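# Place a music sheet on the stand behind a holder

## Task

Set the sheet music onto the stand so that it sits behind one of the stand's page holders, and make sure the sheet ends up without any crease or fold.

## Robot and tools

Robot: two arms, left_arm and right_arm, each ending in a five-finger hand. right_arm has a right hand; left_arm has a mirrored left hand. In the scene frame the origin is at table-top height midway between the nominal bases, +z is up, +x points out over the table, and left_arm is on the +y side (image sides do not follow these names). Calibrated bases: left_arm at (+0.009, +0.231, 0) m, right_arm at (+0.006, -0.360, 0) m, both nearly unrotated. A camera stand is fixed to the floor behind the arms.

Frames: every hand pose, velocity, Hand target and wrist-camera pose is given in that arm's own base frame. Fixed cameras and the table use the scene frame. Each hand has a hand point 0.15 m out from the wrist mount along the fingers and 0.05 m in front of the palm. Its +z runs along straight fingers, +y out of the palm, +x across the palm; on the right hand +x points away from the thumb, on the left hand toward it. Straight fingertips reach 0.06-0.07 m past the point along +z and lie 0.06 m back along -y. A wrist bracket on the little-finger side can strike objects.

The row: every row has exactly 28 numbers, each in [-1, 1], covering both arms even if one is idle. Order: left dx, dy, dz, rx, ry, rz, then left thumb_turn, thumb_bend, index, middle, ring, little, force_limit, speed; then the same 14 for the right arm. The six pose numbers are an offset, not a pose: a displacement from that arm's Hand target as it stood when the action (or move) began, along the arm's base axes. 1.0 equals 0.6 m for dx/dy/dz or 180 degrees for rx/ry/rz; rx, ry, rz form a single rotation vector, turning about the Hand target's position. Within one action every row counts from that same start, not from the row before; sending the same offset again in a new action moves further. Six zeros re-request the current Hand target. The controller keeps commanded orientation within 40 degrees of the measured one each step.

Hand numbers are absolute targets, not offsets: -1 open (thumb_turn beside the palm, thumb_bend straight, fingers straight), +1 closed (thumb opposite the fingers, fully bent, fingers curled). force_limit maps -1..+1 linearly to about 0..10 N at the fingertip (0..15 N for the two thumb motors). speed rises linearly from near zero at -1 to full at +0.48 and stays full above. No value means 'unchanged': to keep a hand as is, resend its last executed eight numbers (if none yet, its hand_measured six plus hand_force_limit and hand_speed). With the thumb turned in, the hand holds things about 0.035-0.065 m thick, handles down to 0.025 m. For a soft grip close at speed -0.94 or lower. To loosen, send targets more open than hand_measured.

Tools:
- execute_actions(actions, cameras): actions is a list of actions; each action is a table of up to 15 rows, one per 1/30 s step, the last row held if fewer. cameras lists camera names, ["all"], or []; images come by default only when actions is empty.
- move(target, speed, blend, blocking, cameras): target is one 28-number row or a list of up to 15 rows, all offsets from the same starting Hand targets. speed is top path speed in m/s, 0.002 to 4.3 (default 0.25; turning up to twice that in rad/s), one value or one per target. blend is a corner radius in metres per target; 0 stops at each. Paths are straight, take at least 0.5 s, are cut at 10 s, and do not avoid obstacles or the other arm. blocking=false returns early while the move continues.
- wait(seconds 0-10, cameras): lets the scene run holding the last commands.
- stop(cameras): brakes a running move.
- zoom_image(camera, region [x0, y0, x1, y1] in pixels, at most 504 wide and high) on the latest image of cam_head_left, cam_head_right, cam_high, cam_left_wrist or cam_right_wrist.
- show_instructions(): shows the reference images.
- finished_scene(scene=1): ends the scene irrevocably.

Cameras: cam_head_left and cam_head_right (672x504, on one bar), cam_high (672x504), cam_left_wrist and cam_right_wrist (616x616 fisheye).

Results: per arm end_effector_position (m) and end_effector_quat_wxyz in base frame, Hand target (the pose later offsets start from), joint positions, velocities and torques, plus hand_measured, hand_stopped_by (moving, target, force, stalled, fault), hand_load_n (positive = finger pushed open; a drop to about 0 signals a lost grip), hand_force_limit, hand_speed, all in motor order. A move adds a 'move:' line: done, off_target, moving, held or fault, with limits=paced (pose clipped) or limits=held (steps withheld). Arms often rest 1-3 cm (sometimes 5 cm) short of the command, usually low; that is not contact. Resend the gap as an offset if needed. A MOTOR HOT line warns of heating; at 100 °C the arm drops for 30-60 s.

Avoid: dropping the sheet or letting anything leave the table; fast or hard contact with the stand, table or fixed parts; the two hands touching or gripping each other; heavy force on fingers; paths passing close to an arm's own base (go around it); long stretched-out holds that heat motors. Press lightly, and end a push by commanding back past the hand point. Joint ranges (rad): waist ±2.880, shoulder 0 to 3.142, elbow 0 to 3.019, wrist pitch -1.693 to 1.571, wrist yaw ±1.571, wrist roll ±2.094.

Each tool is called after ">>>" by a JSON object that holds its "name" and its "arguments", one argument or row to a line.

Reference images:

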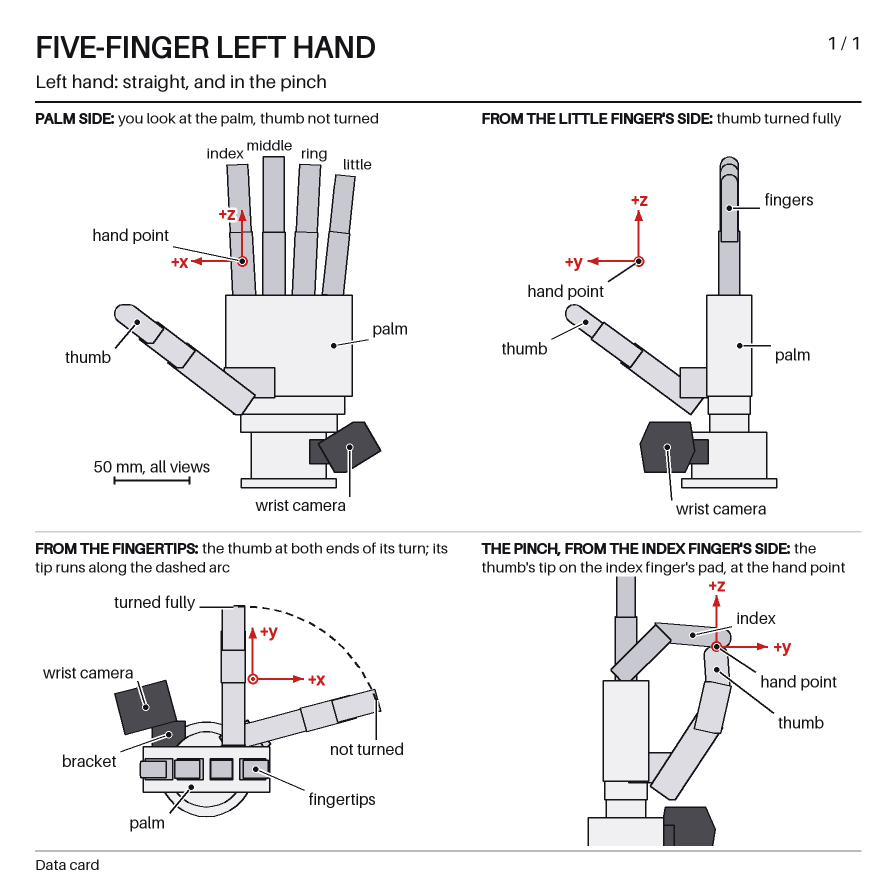

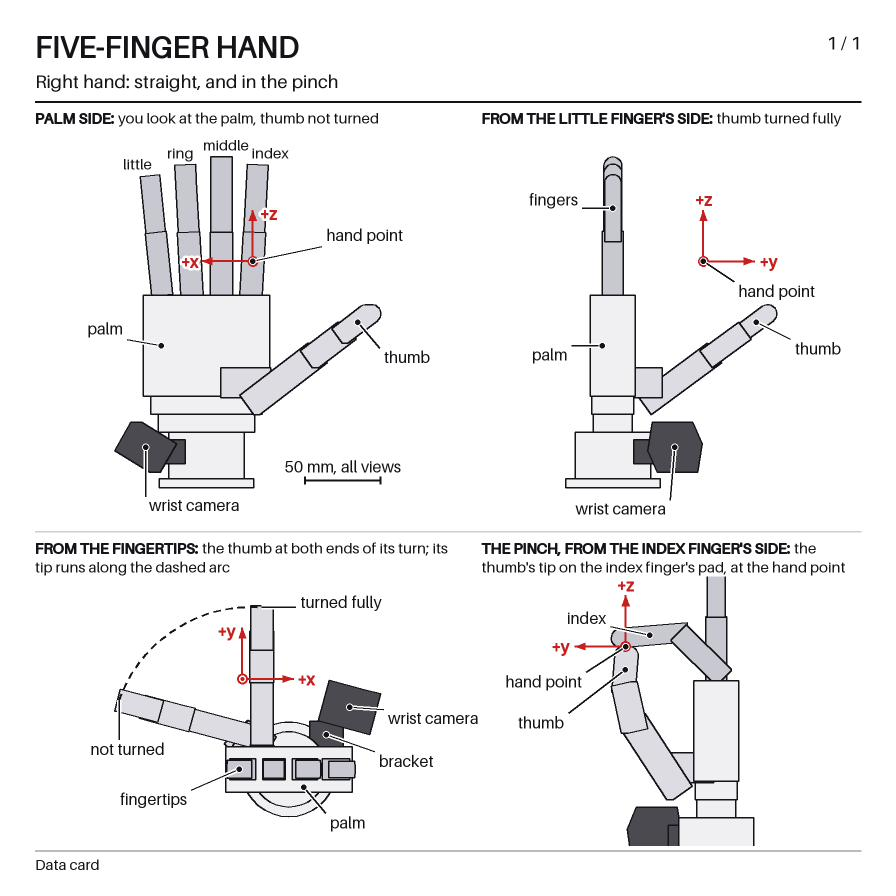

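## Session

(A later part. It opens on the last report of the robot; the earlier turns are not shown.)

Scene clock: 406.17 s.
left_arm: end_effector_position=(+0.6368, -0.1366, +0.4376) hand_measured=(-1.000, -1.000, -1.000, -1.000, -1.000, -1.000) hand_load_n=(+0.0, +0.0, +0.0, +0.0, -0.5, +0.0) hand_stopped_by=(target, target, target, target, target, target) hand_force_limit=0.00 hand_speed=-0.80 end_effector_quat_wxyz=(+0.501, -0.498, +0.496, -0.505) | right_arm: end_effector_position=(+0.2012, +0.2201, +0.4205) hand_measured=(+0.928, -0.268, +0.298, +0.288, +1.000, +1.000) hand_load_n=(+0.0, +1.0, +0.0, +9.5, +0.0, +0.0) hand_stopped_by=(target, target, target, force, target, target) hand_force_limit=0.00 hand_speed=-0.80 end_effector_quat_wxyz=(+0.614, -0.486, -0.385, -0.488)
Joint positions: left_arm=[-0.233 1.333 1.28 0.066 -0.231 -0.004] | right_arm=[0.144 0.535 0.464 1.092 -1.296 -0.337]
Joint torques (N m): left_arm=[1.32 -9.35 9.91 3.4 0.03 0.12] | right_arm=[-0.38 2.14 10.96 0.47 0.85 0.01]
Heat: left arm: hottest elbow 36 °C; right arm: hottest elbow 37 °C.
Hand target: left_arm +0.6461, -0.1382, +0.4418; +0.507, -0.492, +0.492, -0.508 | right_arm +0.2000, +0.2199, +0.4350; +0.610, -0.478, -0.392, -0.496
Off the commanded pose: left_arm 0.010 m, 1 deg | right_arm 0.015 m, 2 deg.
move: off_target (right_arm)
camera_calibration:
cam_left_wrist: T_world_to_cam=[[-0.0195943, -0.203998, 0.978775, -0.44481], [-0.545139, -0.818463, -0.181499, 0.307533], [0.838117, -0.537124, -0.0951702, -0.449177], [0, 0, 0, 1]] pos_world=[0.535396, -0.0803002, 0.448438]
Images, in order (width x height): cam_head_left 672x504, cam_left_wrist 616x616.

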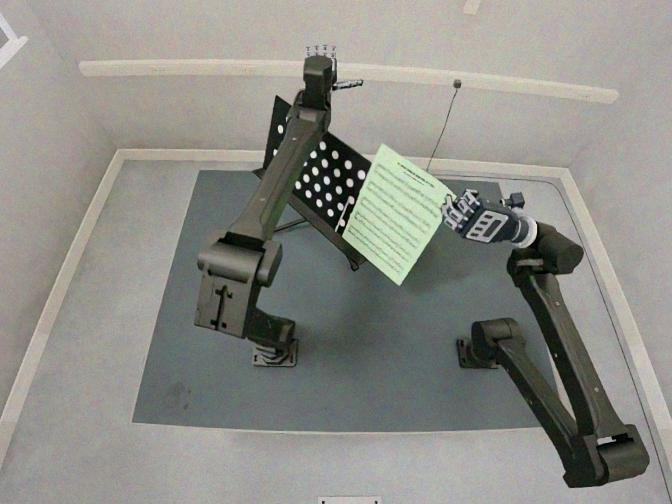

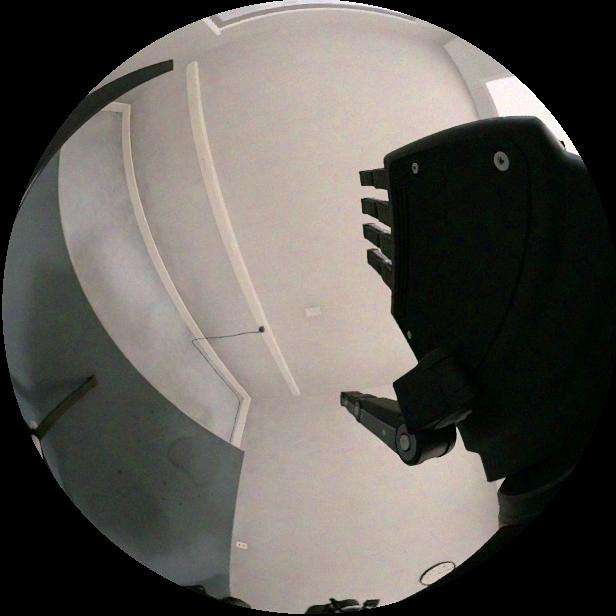

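>>> {"name": "move", "arguments": {
  "target": [-0.033,0.0,-0.067,0,0.167,0,-1,-1,-1,-1,-1,-1,0,-0.8,0,0,0,0,0,0,0.928,-0.268,0.298,0.290,1,1,0,-0.8],
  "cameras": ["cam_left_wrist","cam_high"]
}}

Scene clock: 416.30 s.
left_arm: end_effector_position=(+0.6136, -0.1389, +0.3829) hand_measured=(-1.000, -1.000, -1.000, -1.000, -1.000, -1.000) hand_load_n=(+0.0, +0.0, +0.0, +0.0, +0.0, +0.0) hand_stopped_by=(target, target, target, target, target, target) hand_force_limit=0.00 hand_speed=-0.80 end_effector_quat_wxyz=(-0.359, +0.605, -0.617, +0.353) | right_arm: end_effector_position=(+0.2012, +0.2201, +0.4205) hand_measured=(+0.928, -0.268, +0.298, +0.288, +1.000, +1.000) hand_load_n=(+0.0, +1.5, +0.5, +9.0, +0.0, +0.0) hand_stopped_by=(target, target, target, force, target, target) hand_force_limit=0.00 hand_speed=-0.80 end_effector_quat_wxyz=(+0.614, -0.486, -0.385, -0.488)
Joint positions: left_arm=[-0.224 1.453 1.596 -0.67 -0.193 -0.093] | right_arm=[0.144 0.535 0.464 1.092 -1.296 -0.337]
Joint torques (N m): left_arm=[1.96 -10.87 12.59 1.8 0.1 -0.09] | right_arm=[-0.38 2.2 10.99 0.49 0.82 0.02]
Heat: left arm: hottest elbow 36 °C; right arm: hottest elbow 37 °C.
Hand target: left_arm +0.6263, -0.1380, +0.4016; -0.363, +0.607, -0.607, +0.362 | right_arm +0.2000, +0.2199, +0.4350; +0.610, -0.478, -0.392, -0.496
Off the commanded pose: left_arm 0.023 m, 2 deg | right_arm 0.015 m, 2 deg.
move: off_target (left_arm, right_arm)
camera_calibration:
cam_left_wrist: T_world_to_cam=[[0.473911, -0.22922, 0.850216, -0.649154], [-0.572755, -0.813617, 0.0999016, 0.193051], [0.66885, -0.534309, -0.516868, -0.170424], [0, 0, 0, 1]] pos_world=[0.5322, -0.0827883, 0.444548]
Images, in order (width x height): cam_high 672x504, cam_left_wrist 616x616.

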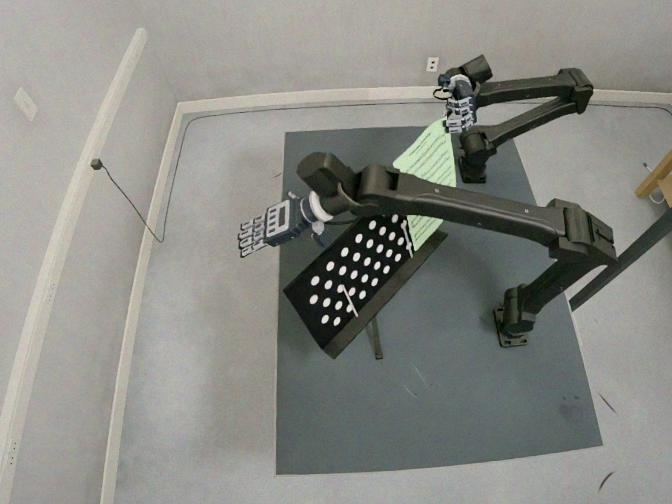

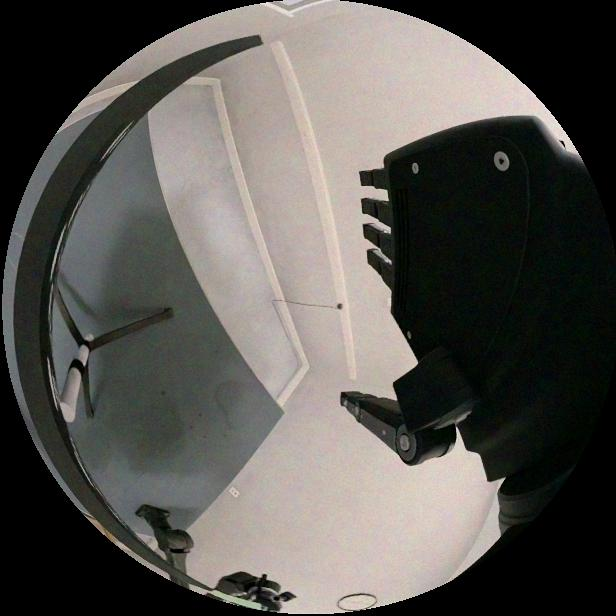

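>>> {"name": "move", "arguments": {
  "target": [-0.05,0.05,0.0,0,0,0,-1,-1,-1,-1,-1,-1,0,-0.8,0,0,0,0,0,0,0.928,-0.268,0.298,0.290,1,1,0,-0.8],
  "cameras": ["cam_left_wrist"]
}}

>>> {"name": "zoom_image", "arguments": {
  "camera": "cam_left_wrist",
  "region": [0, 200, 180, 500]
}}

Scene clock: 422.90 s.
left_arm: end_effector_position=(+0.6009, -0.1119, +0.4005) hand_measured=(-1.000, -1.000, -1.000, -1.000, -1.000, -1.000) hand_load_n=(+0.0, +0.0, +0.0, +0.0, -0.5, +0.0) hand_stopped_by=(target, target, target, target, target, target) hand_force_limit=0.00 hand_speed=-0.80 end_effector_quat_wxyz=(-0.361, +0.609, -0.604, +0.365) | right_arm: end_effector_position=(+0.2012, +0.2201, +0.4205) hand_measured=(+0.928, -0.268, +0.298, +0.288, +1.000, +1.000) hand_load_n=(+0.0, +1.5, +0.0, +9.0, +0.0, +0.0) hand_stopped_by=(target, target, target, force, target, target) hand_force_limit=0.00 hand_speed=-0.80 end_effector_quat_wxyz=(+0.614, -0.486, -0.385, -0.488)
Joint positions: left_arm=[-0.172 1.398 1.57 -0.67 -0.15 -0.091] | right_arm=[0.144 0.535 0.464 1.092 -1.296 -0.337]
Joint torques (N m): left_arm=[1.73 -13.1 7.97 2.07 0.12 0.12] | right_arm=[-0.26 2.14 11.02 0.47 0.83 0]
Heat: left arm: hottest elbow 38 °C; right arm: hottest elbow 37 °C.
Hand target: left_arm +0.5963, -0.1082, +0.4015; -0.362, +0.607, -0.607, +0.363 | right_arm +0.2000, +0.2199, +0.4350; +0.610, -0.478, -0.392, -0.496
Off the commanded pose: left_arm 0.006 m, 1 deg | right_arm 0.015 m, 2 deg.
move: off_target (right_arm)
camera_calibration:
cam_left_wrist: T_world_to_cam=[[0.456319, -0.201963, 0.866593, -0.644898], [-0.564389, -0.818623, 0.106405, 0.197707], [0.687923, -0.53765, -0.487539, -0.162006], [0, 0, 0, 1]] pos_world=[0.51731, -0.0555011, 0.458843]
Images, in order (width x height): cam_left_wrist 616x616.

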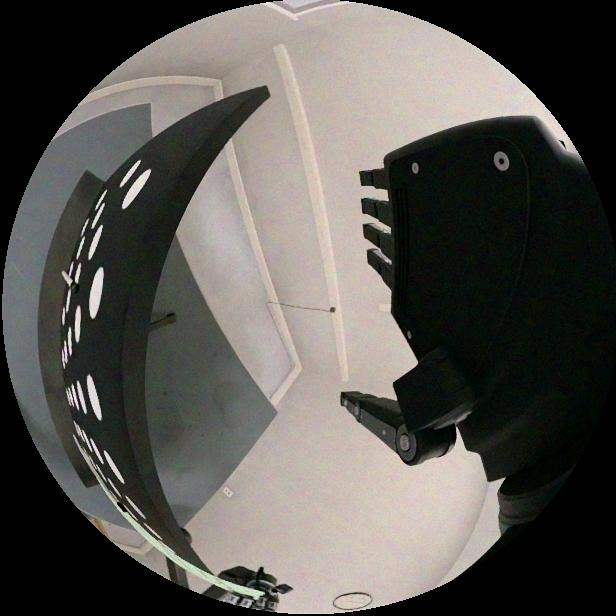

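Scaled by 1.680 from the camera's 616x616 image, which has a finer 880x880 frame.

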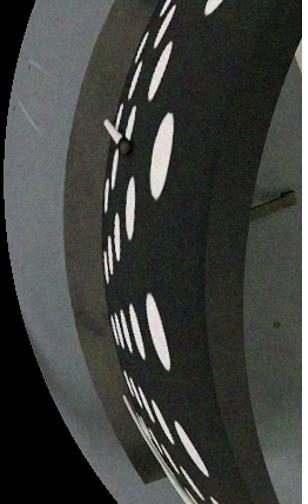

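>>> {"name": "zoom_image", "arguments": {
  "camera": "cam_left_wrist",
  "region": [50, 250, 100, 310]
}}

>>> {"name": "zoom_image", "arguments": {
  "camera": "cam_left_wrist",
  "region": [60, 420, 280, 616]
}}

Scaled by 8.400 from the camera's 616x616 image, which has a finer 880x880 frame.

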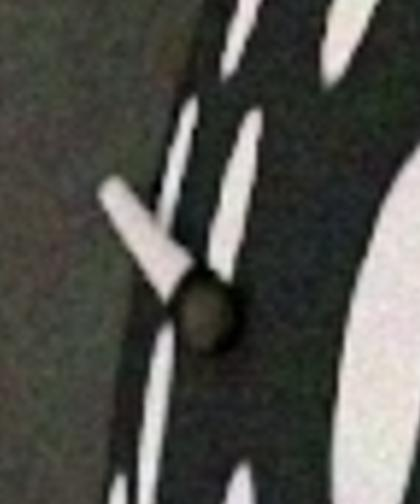

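Scaled by 2.291 from the camera's 616x616 image, which has a finer 880x880 frame.

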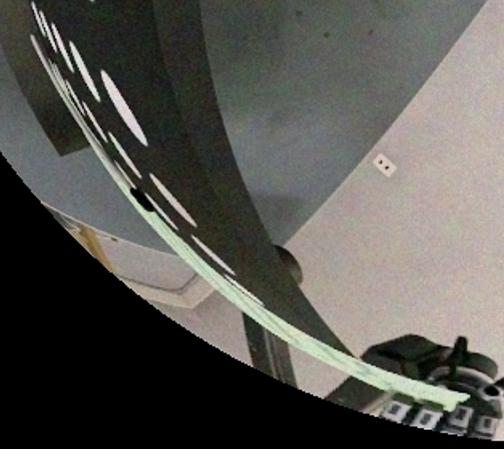

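>>> {"name": "move", "arguments": {
  "target": [
    [0,0,0.167,0,-0.167,0,-1,-1,-1,-1,-1,-1,0,-0.8,0,0,0,0,0,0,0.928,-0.268,0.298,0.290,1,1,0,-0.8],
    [-0.254,0.264,0.131,-0.0581,-0.1598,-0.2169,-1,-1,-1,-1,-1,-1,0,-0.8,0,0,0,0,0,0,0.928,-0.268,0.298,0.290,1,1,0,-0.8],
    [-0.327,0.347,-0.069,-0.0581,-0.1598,-0.2169,-1,-1,-1,-1,-1,-1,0,-0.8,0,0,0,0,0,0,0.928,-0.268,0.298,0.290,1,1,0,-0.8]
  ],
  "blend": 0.03,
  "cameras": ["all"]
}}

Scene clock: 477.47 s.
left_arm: end_effector_position=(+0.3984, +0.0957, +0.3676) hand_measured=(-1.000, -1.000, -1.000, -1.000, -1.000, -1.000) hand_load_n=(+0.0, +0.0, +0.0, +0.0, +0.0, +0.0) hand_stopped_by=(target, target, target, target, target, target) hand_force_limit=0.00 hand_speed=-0.80 end_effector_quat_wxyz=(+0.307, -0.289, +0.638, -0.645) | right_arm: end_effector_position=(+0.2012, +0.2201, +0.4205) hand_measured=(+0.928, -0.268, +0.298, +0.288, +1.000, +1.000) hand_load_n=(+0.0, +1.0, +0.5, +9.0, +0.0, +0.0) hand_stopped_by=(target, target, target, force, target, target) hand_force_limit=0.00 hand_speed=-0.80 end_effector_quat_wxyz=(+0.614, -0.486, -0.385, -0.488)
Joint positions: left_arm=[0.74 1.119 0.888 0.383 1.439 -0.132] | right_arm=[0.144 0.535 0.464 1.092 -1.296 -0.337]
Joint torques (N m): left_arm=[1.79 -5.01 7.27 2.43 0.06 -0.1] | right_arm=[-0.32 2.08 10.99 0.53 0.85 0.01]
Heat: left arm: hottest elbow 35 °C; right arm: hottest elbow 37 °C.
Hand target: left_arm +0.4000, +0.1001, +0.3602; +0.303, -0.295, +0.631, -0.650 | right_arm +0.2000, +0.2199, +0.4350; +0.610, -0.478, -0.392, -0.496
Off the commanded pose: left_arm 0.009 m, 1 deg | right_arm 0.015 m, 2 deg.
move: off_target (right_arm)
camera_calibration:
cam_left_wrist: T_world_to_cam=[[-0.167971, -0.158134, 0.973026, -0.276636], [-0.939445, -0.273416, -0.206609, 0.469232], [0.298712, -0.948809, -0.102632, 0.125761], [0, 0, 0, 1]] pos_world=[0.356784, 0.203873, 0.379028]

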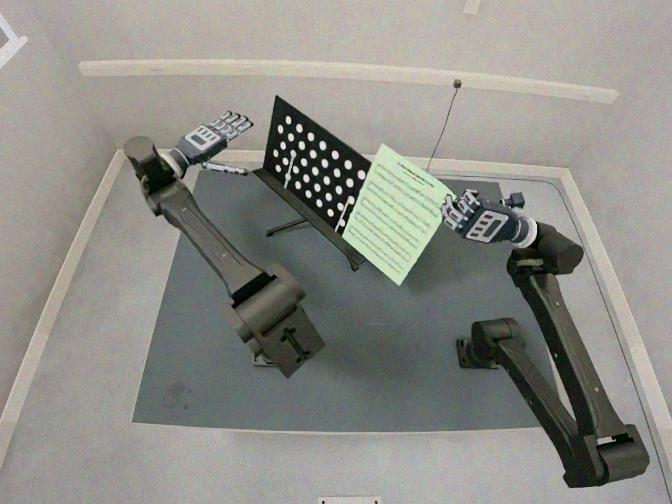

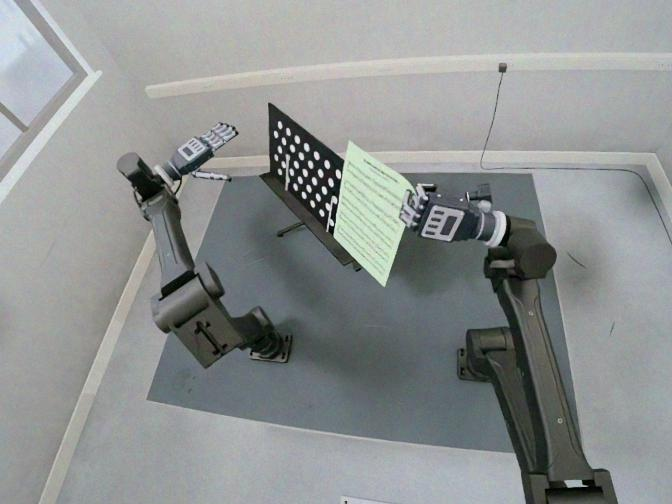

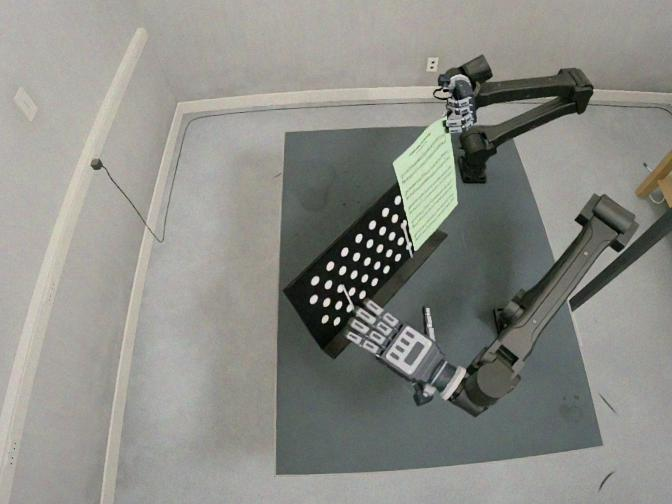

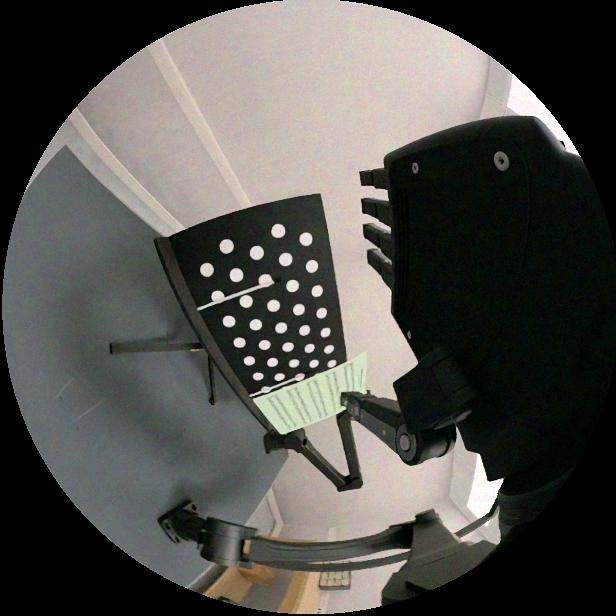

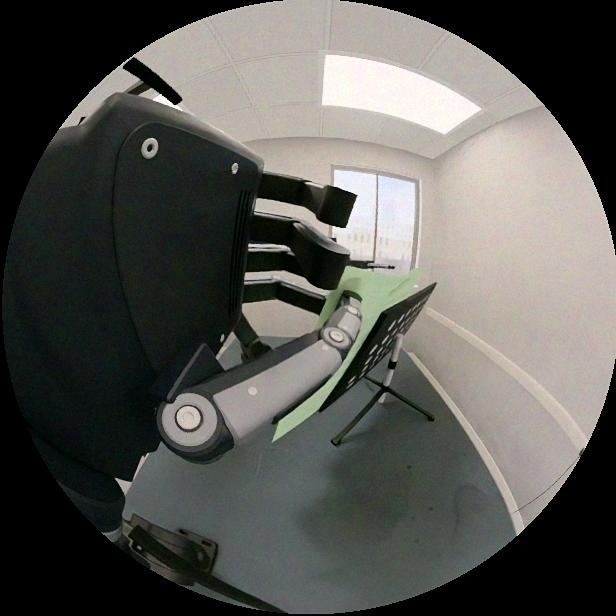

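>>> {"name": "move", "arguments": {
  "target": [0,0,0,0,0,0,-1,-1,-1,-1,-1,-1,0,-0.8,0.0234,-0.0214,0.012,0.0150,0.0164,0,0.928,-0.268,0.298,0.290,1,1,0,-0.8],
  "speed": 0.06,
  "cameras": ["all"]
}}

>>> {"name": "zoom_image", "arguments": {
  "camera": "cam_left_wrist",
  "region": [220, 320, 400, 450]
}}

>>> {"name": "zoom_image", "arguments": {
  "camera": "cam_head_right",
  "region": [300, 120, 440, 290]
}}

>>> {"name": "zoom_image", "arguments": {
  "camera": "cam_head_left",
  "region": [310, 130, 450, 300]
}}

>>> {"name": "zoom_image", "arguments": {
  "camera": "cam_right_wrist",
  "region": [260, 230, 450, 450]
}}

Scene clock: 494.57 s.
left_arm: end_effector_position=(+0.3984, +0.0957, +0.3676) hand_measured=(-1.000, -1.000, -1.000, -1.000, -1.000, -1.000) hand_load_n=(+0.0, +0.0, +0.0, +0.0, +0.0, +0.0) hand_stopped_by=(target, target, target, target, target, target) hand_force_limit=0.00 hand_speed=-0.80 end_effector_quat_wxyz=(+0.307, -0.289, +0.637, -0.645) | right_arm: end_effector_position=(+0.2109, +0.2095, +0.4219) hand_measured=(+0.928, -0.268, +0.298, +0.288, +1.000, +1.000) hand_load_n=(+0.0, +1.5, +0.5, +9.0, +0.0, +0.0) hand_stopped_by=(target, target, target, force, target, target) hand_force_limit=0.00 hand_speed=-0.80 end_effector_quat_wxyz=(+0.638, -0.487, -0.354, -0.481)
Joint positions: left_arm=[0.74 1.119 0.888 0.383 1.439 -0.132] | right_arm=[0.07 0.652 0.464 1.463 -1.279 -0.013]
Joint torques (N m): left_arm=[1.85 -5.01 7.3 2.1 0.05 -0.02] | right_arm=[-1.08 2.02 11.85 0.58 0.97 0.08]
Heat: left arm: hottest elbow 35 °C; right arm: hottest elbow 37 °C.
Hand target: left_arm +0.3998, +0.0999, +0.3603; +0.302, -0.296, +0.635, -0.646 (not the last commanded pose) | right_arm +0.2140, +0.2071, +0.4423; +0.631, -0.476, -0.364, -0.493
Off the commanded pose: left_arm 0.009 m, 1 deg | right_arm 0.021 m, 2 deg.
move: off_target (right_arm)
camera_calibration:
cam_left_wrist: T_world_to_cam=[[-0.167514, -0.157568, 0.973197, -0.276996], [-0.939559, -0.27348, -0.206003, 0.468962], [0.298609, -0.948884, -0.102233, 0.125691], [0, 0, 0, 1]] pos_world=[0.356684, 0.203873, 0.379028]
cam_right_wrist: T_world_to_cam=[[0.998491, 0.0528572, -0.0148617, -0.206889], [-0.000213975, -0.266923, -0.963718, 0.460199], [-0.0549064, 0.962267, -0.266509, 0.0384938], [0, 0, 0, 1]] pos_world=[0.208789, 0.0967319, 0.450686]

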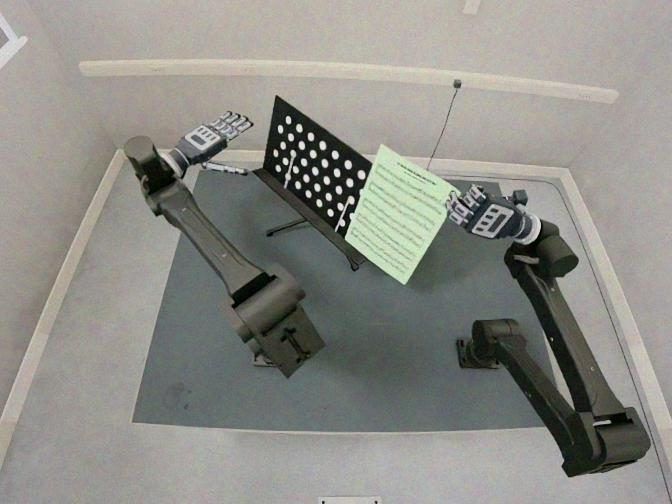

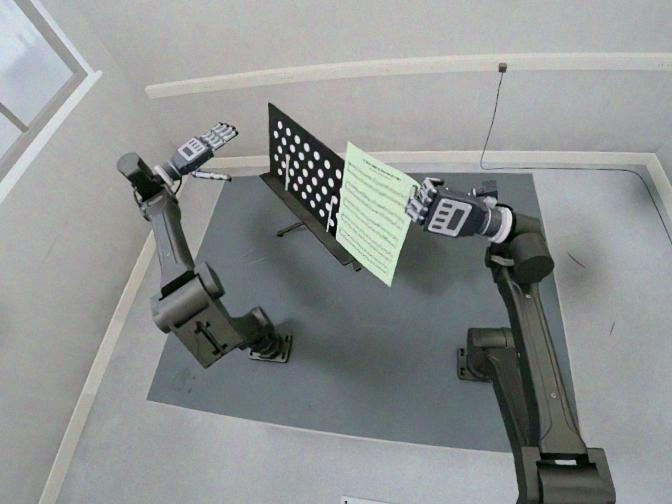

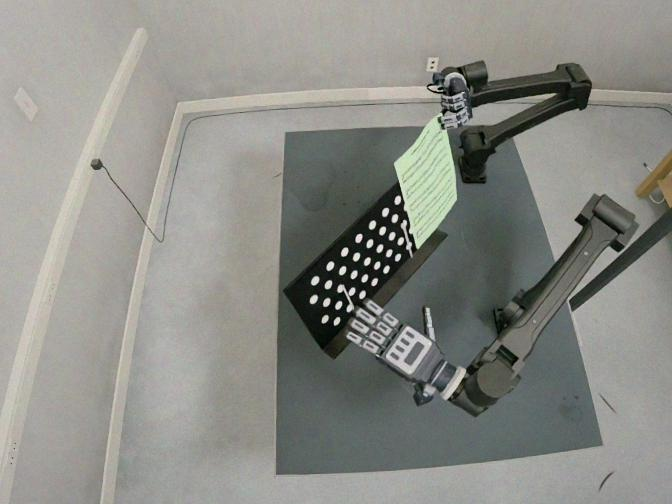

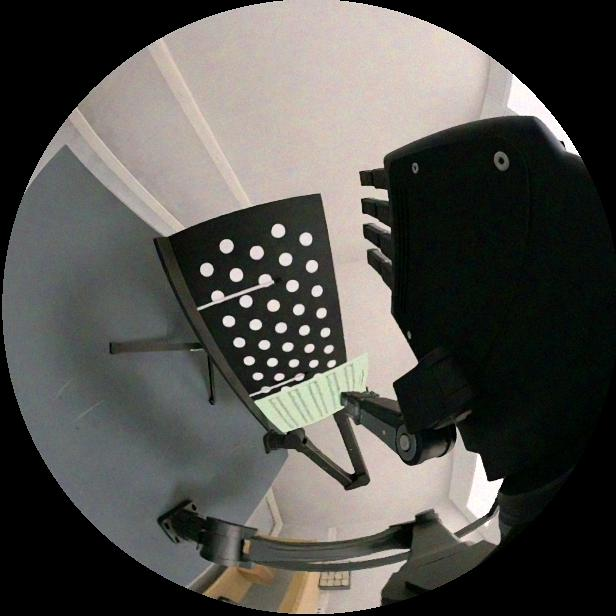

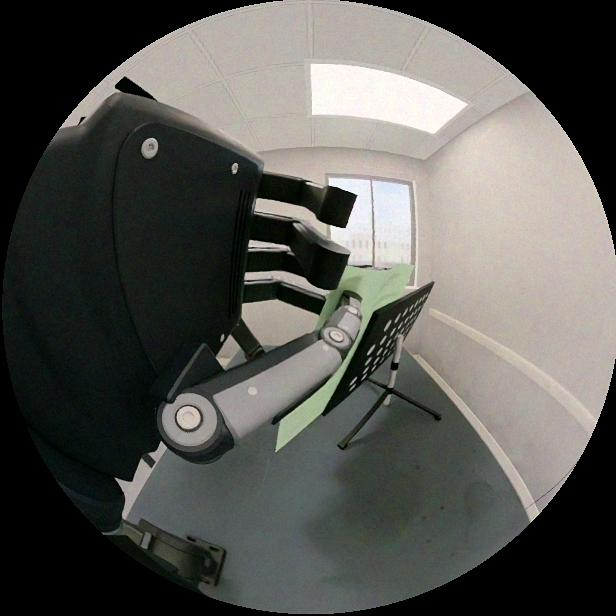

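Scaled by 2.800 from the camera's 616x616 image, which has a finer 880x880 frame.

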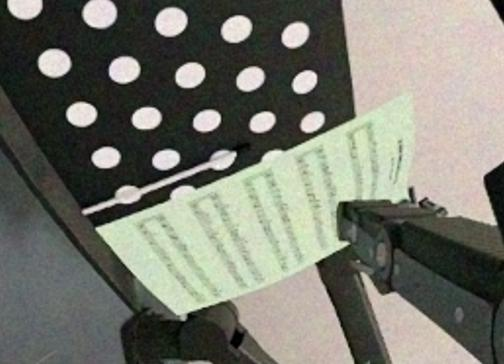

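Scaled by 2.965 from the camera's 672x504 image, which has a finer 960x720 frame.

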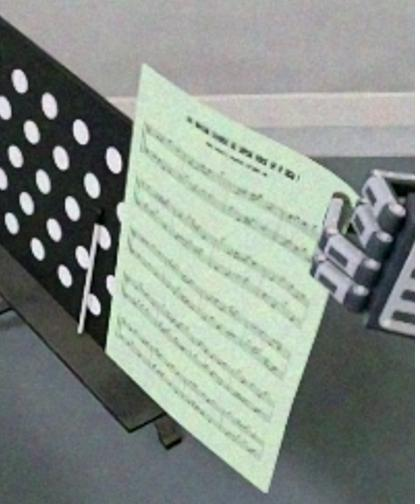

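Scaled by 2.965 from the camera's 672x504 image, which has a finer 960x720 frame.

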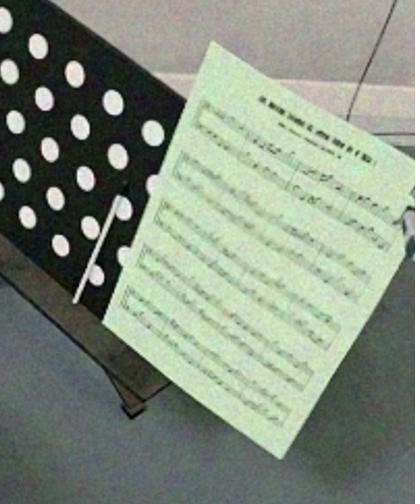

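Scaled by 2.291 from the camera's 616x616 image, which has a finer 880x880 frame.

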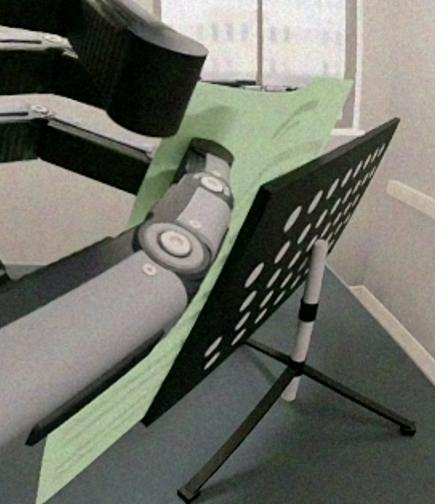

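>>> {"name": "move", "arguments": {
  "target": [0,0,0,0,0,0,-1,-1,-1,-1,-1,-1,0,-0.8,0.0245,-0.0226,0.005,0.0147,-0.0135,-0.0098,0.928,-0.268,0.298,0.290,1,1,0,-0.8],
  "speed": 0.06,
  "cameras": ["all"]
}}

>>> {"name": "zoom_image", "arguments": {
  "camera": "cam_left_wrist",
  "region": [220, 320, 400, 450]
}}

>>> {"name": "zoom_image", "arguments": {
  "camera": "cam_head_right",
  "region": [300, 120, 440, 290]
}}

>>> {"name": "zoom_image", "arguments": {
  "camera": "cam_head_left",
  "region": [310, 130, 450, 300]
}}

>>> {"name": "zoom_image", "arguments": {
  "camera": "cam_right_wrist",
  "region": [260, 230, 450, 450]
}}

Scene clock: 564.90 s.
left_arm: end_effector_position=(+0.3984, +0.0957, +0.3676) hand_measured=(-1.000, -1.000, -1.000, -1.000, -1.000, -1.000) hand_load_n=(+0.0, +0.0, -0.5, +0.0, +0.0, +0.0) hand_stopped_by=(target, target, target, target, target, target) hand_force_limit=0.00 hand_speed=-0.80 end_effector_quat_wxyz=(+0.307, -0.289, +0.637, -0.645) | right_arm: end_effector_position=(+0.2250, +0.1971, +0.4285) hand_measured=(+0.928, -0.268, +0.298, +0.288, +1.000, +1.000) hand_load_n=(+0.0, +1.0, +0.0, +9.5, +0.0, +0.5) hand_stopped_by=(target, target, target, force, target, target) hand_force_limit=0.00 hand_speed=-0.80 end_effector_quat_wxyz=(+0.628, -0.475, -0.342, -0.513)
Joint positions: left_arm=[0.74 1.119 0.888 0.383 1.439 -0.132] | right_arm=[0.015 0.692 0.464 1.573 -1.241 0.023]
Joint torques (N m): left_arm=[1.9 -5.01 7.31 2.11 0.06 -0.02] | right_arm=[-0.67 1.67 11.06 0.44 1.04 -0.03]
Heat: left arm: hottest elbow 35 °C; right arm: hottest elbow 38 °C.
Hand target: left_arm +0.3998, +0.0999, +0.3603; +0.302, -0.296, +0.635, -0.646 | right_arm +0.2288, +0.1935, +0.4453; +0.626, -0.456, -0.359, -0.521
Off the commanded pose: left_arm 0.009 m, 1 deg | right_arm 0.018 m, 3 deg.
joint sent to its limit (right arm) — joint 4 (wrist pitch), upper limit. The joint targets still meet the commanded pose.
move: off_target (right_arm)
camera_calibration:
cam_left_wrist: T_world_to_cam=[[-0.167514, -0.157568, 0.973197, -0.276996], [-0.939559, -0.27348, -0.206003, 0.468962], [0.298609, -0.948884, -0.102233, 0.125691], [0, 0, 0, 1]] pos_world=[0.356684, 0.203873, 0.379028]
cam_right_wrist: T_world_to_cam=[[0.999796, -0.00165862, 0.0201299, -0.224718], [0.0192224, -0.227882, -0.973499, 0.455277], [0.0062019, 0.973687, -0.227804, 0.0203504], [0, 0, 0, 1]] pos_world=[0.215794, 0.0835619, 0.452371]

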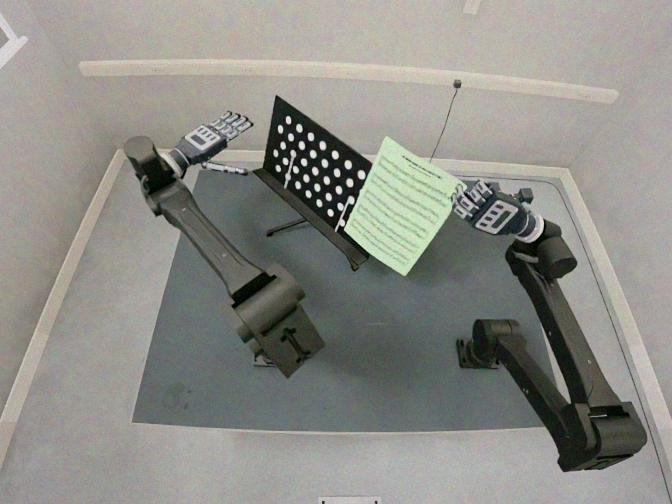

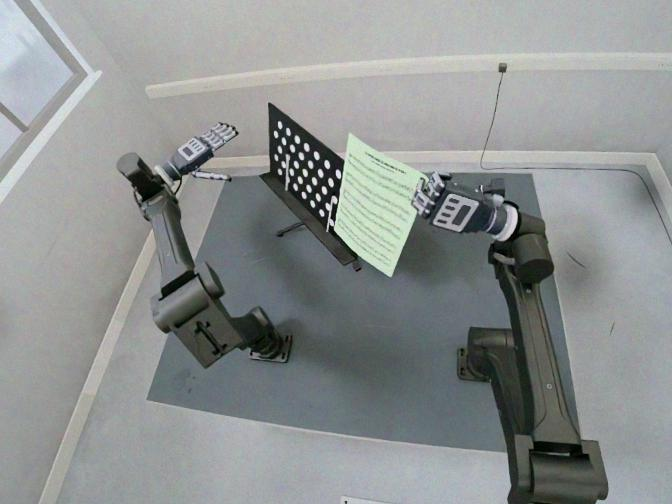

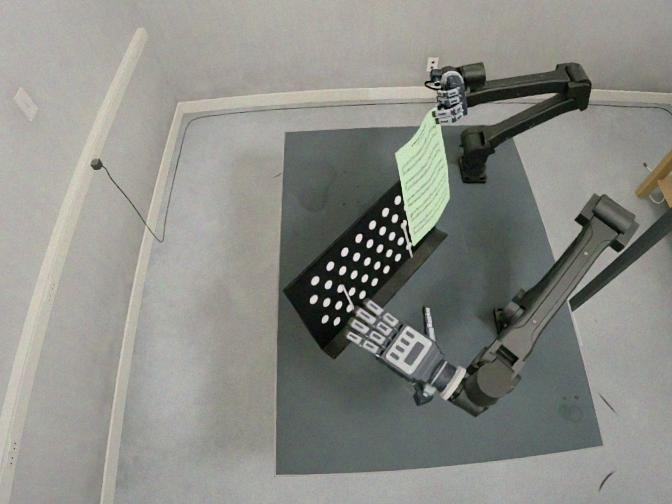

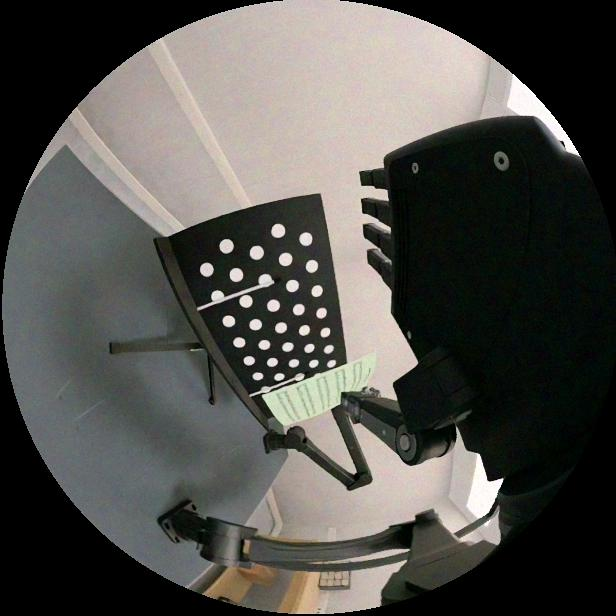

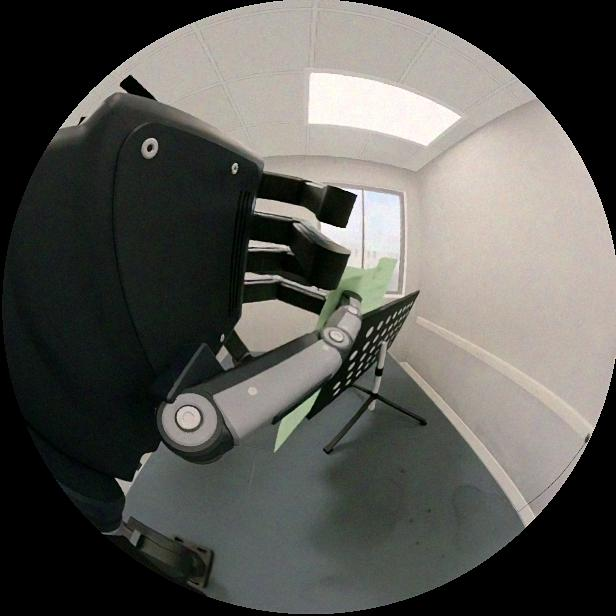

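Scaled by 2.800 from the camera's 616x616 image, which has a finer 880x880 frame.

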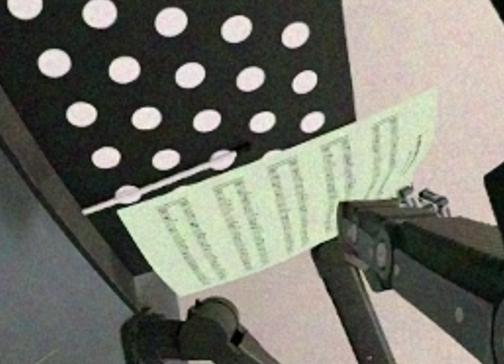

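Scaled by 2.965 from the camera's 672x504 image, which has a finer 960x720 frame.

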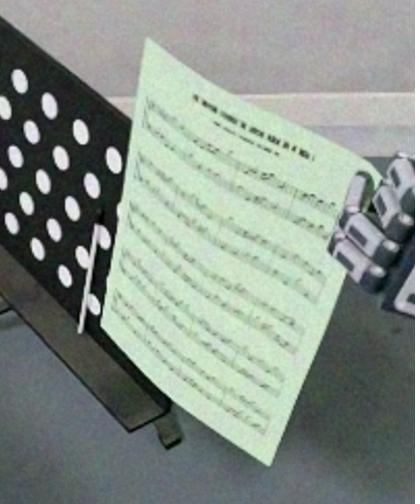

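Scaled by 2.965 from the camera's 672x504 image, which has a finer 960x720 frame.

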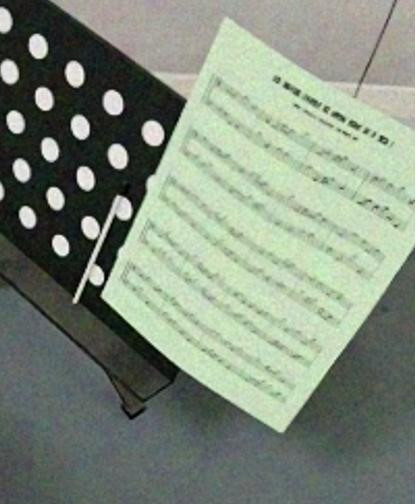

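Scaled by 2.291 from the camera's 616x616 image, which has a finer 880x880 frame.

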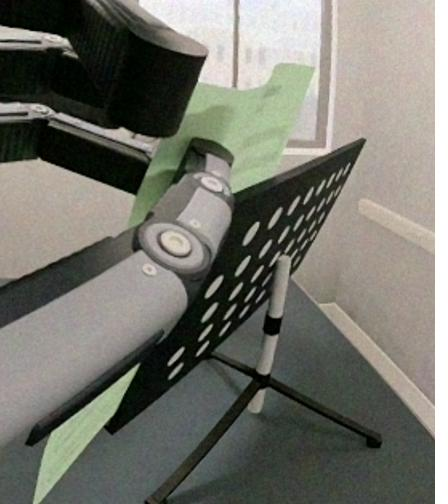

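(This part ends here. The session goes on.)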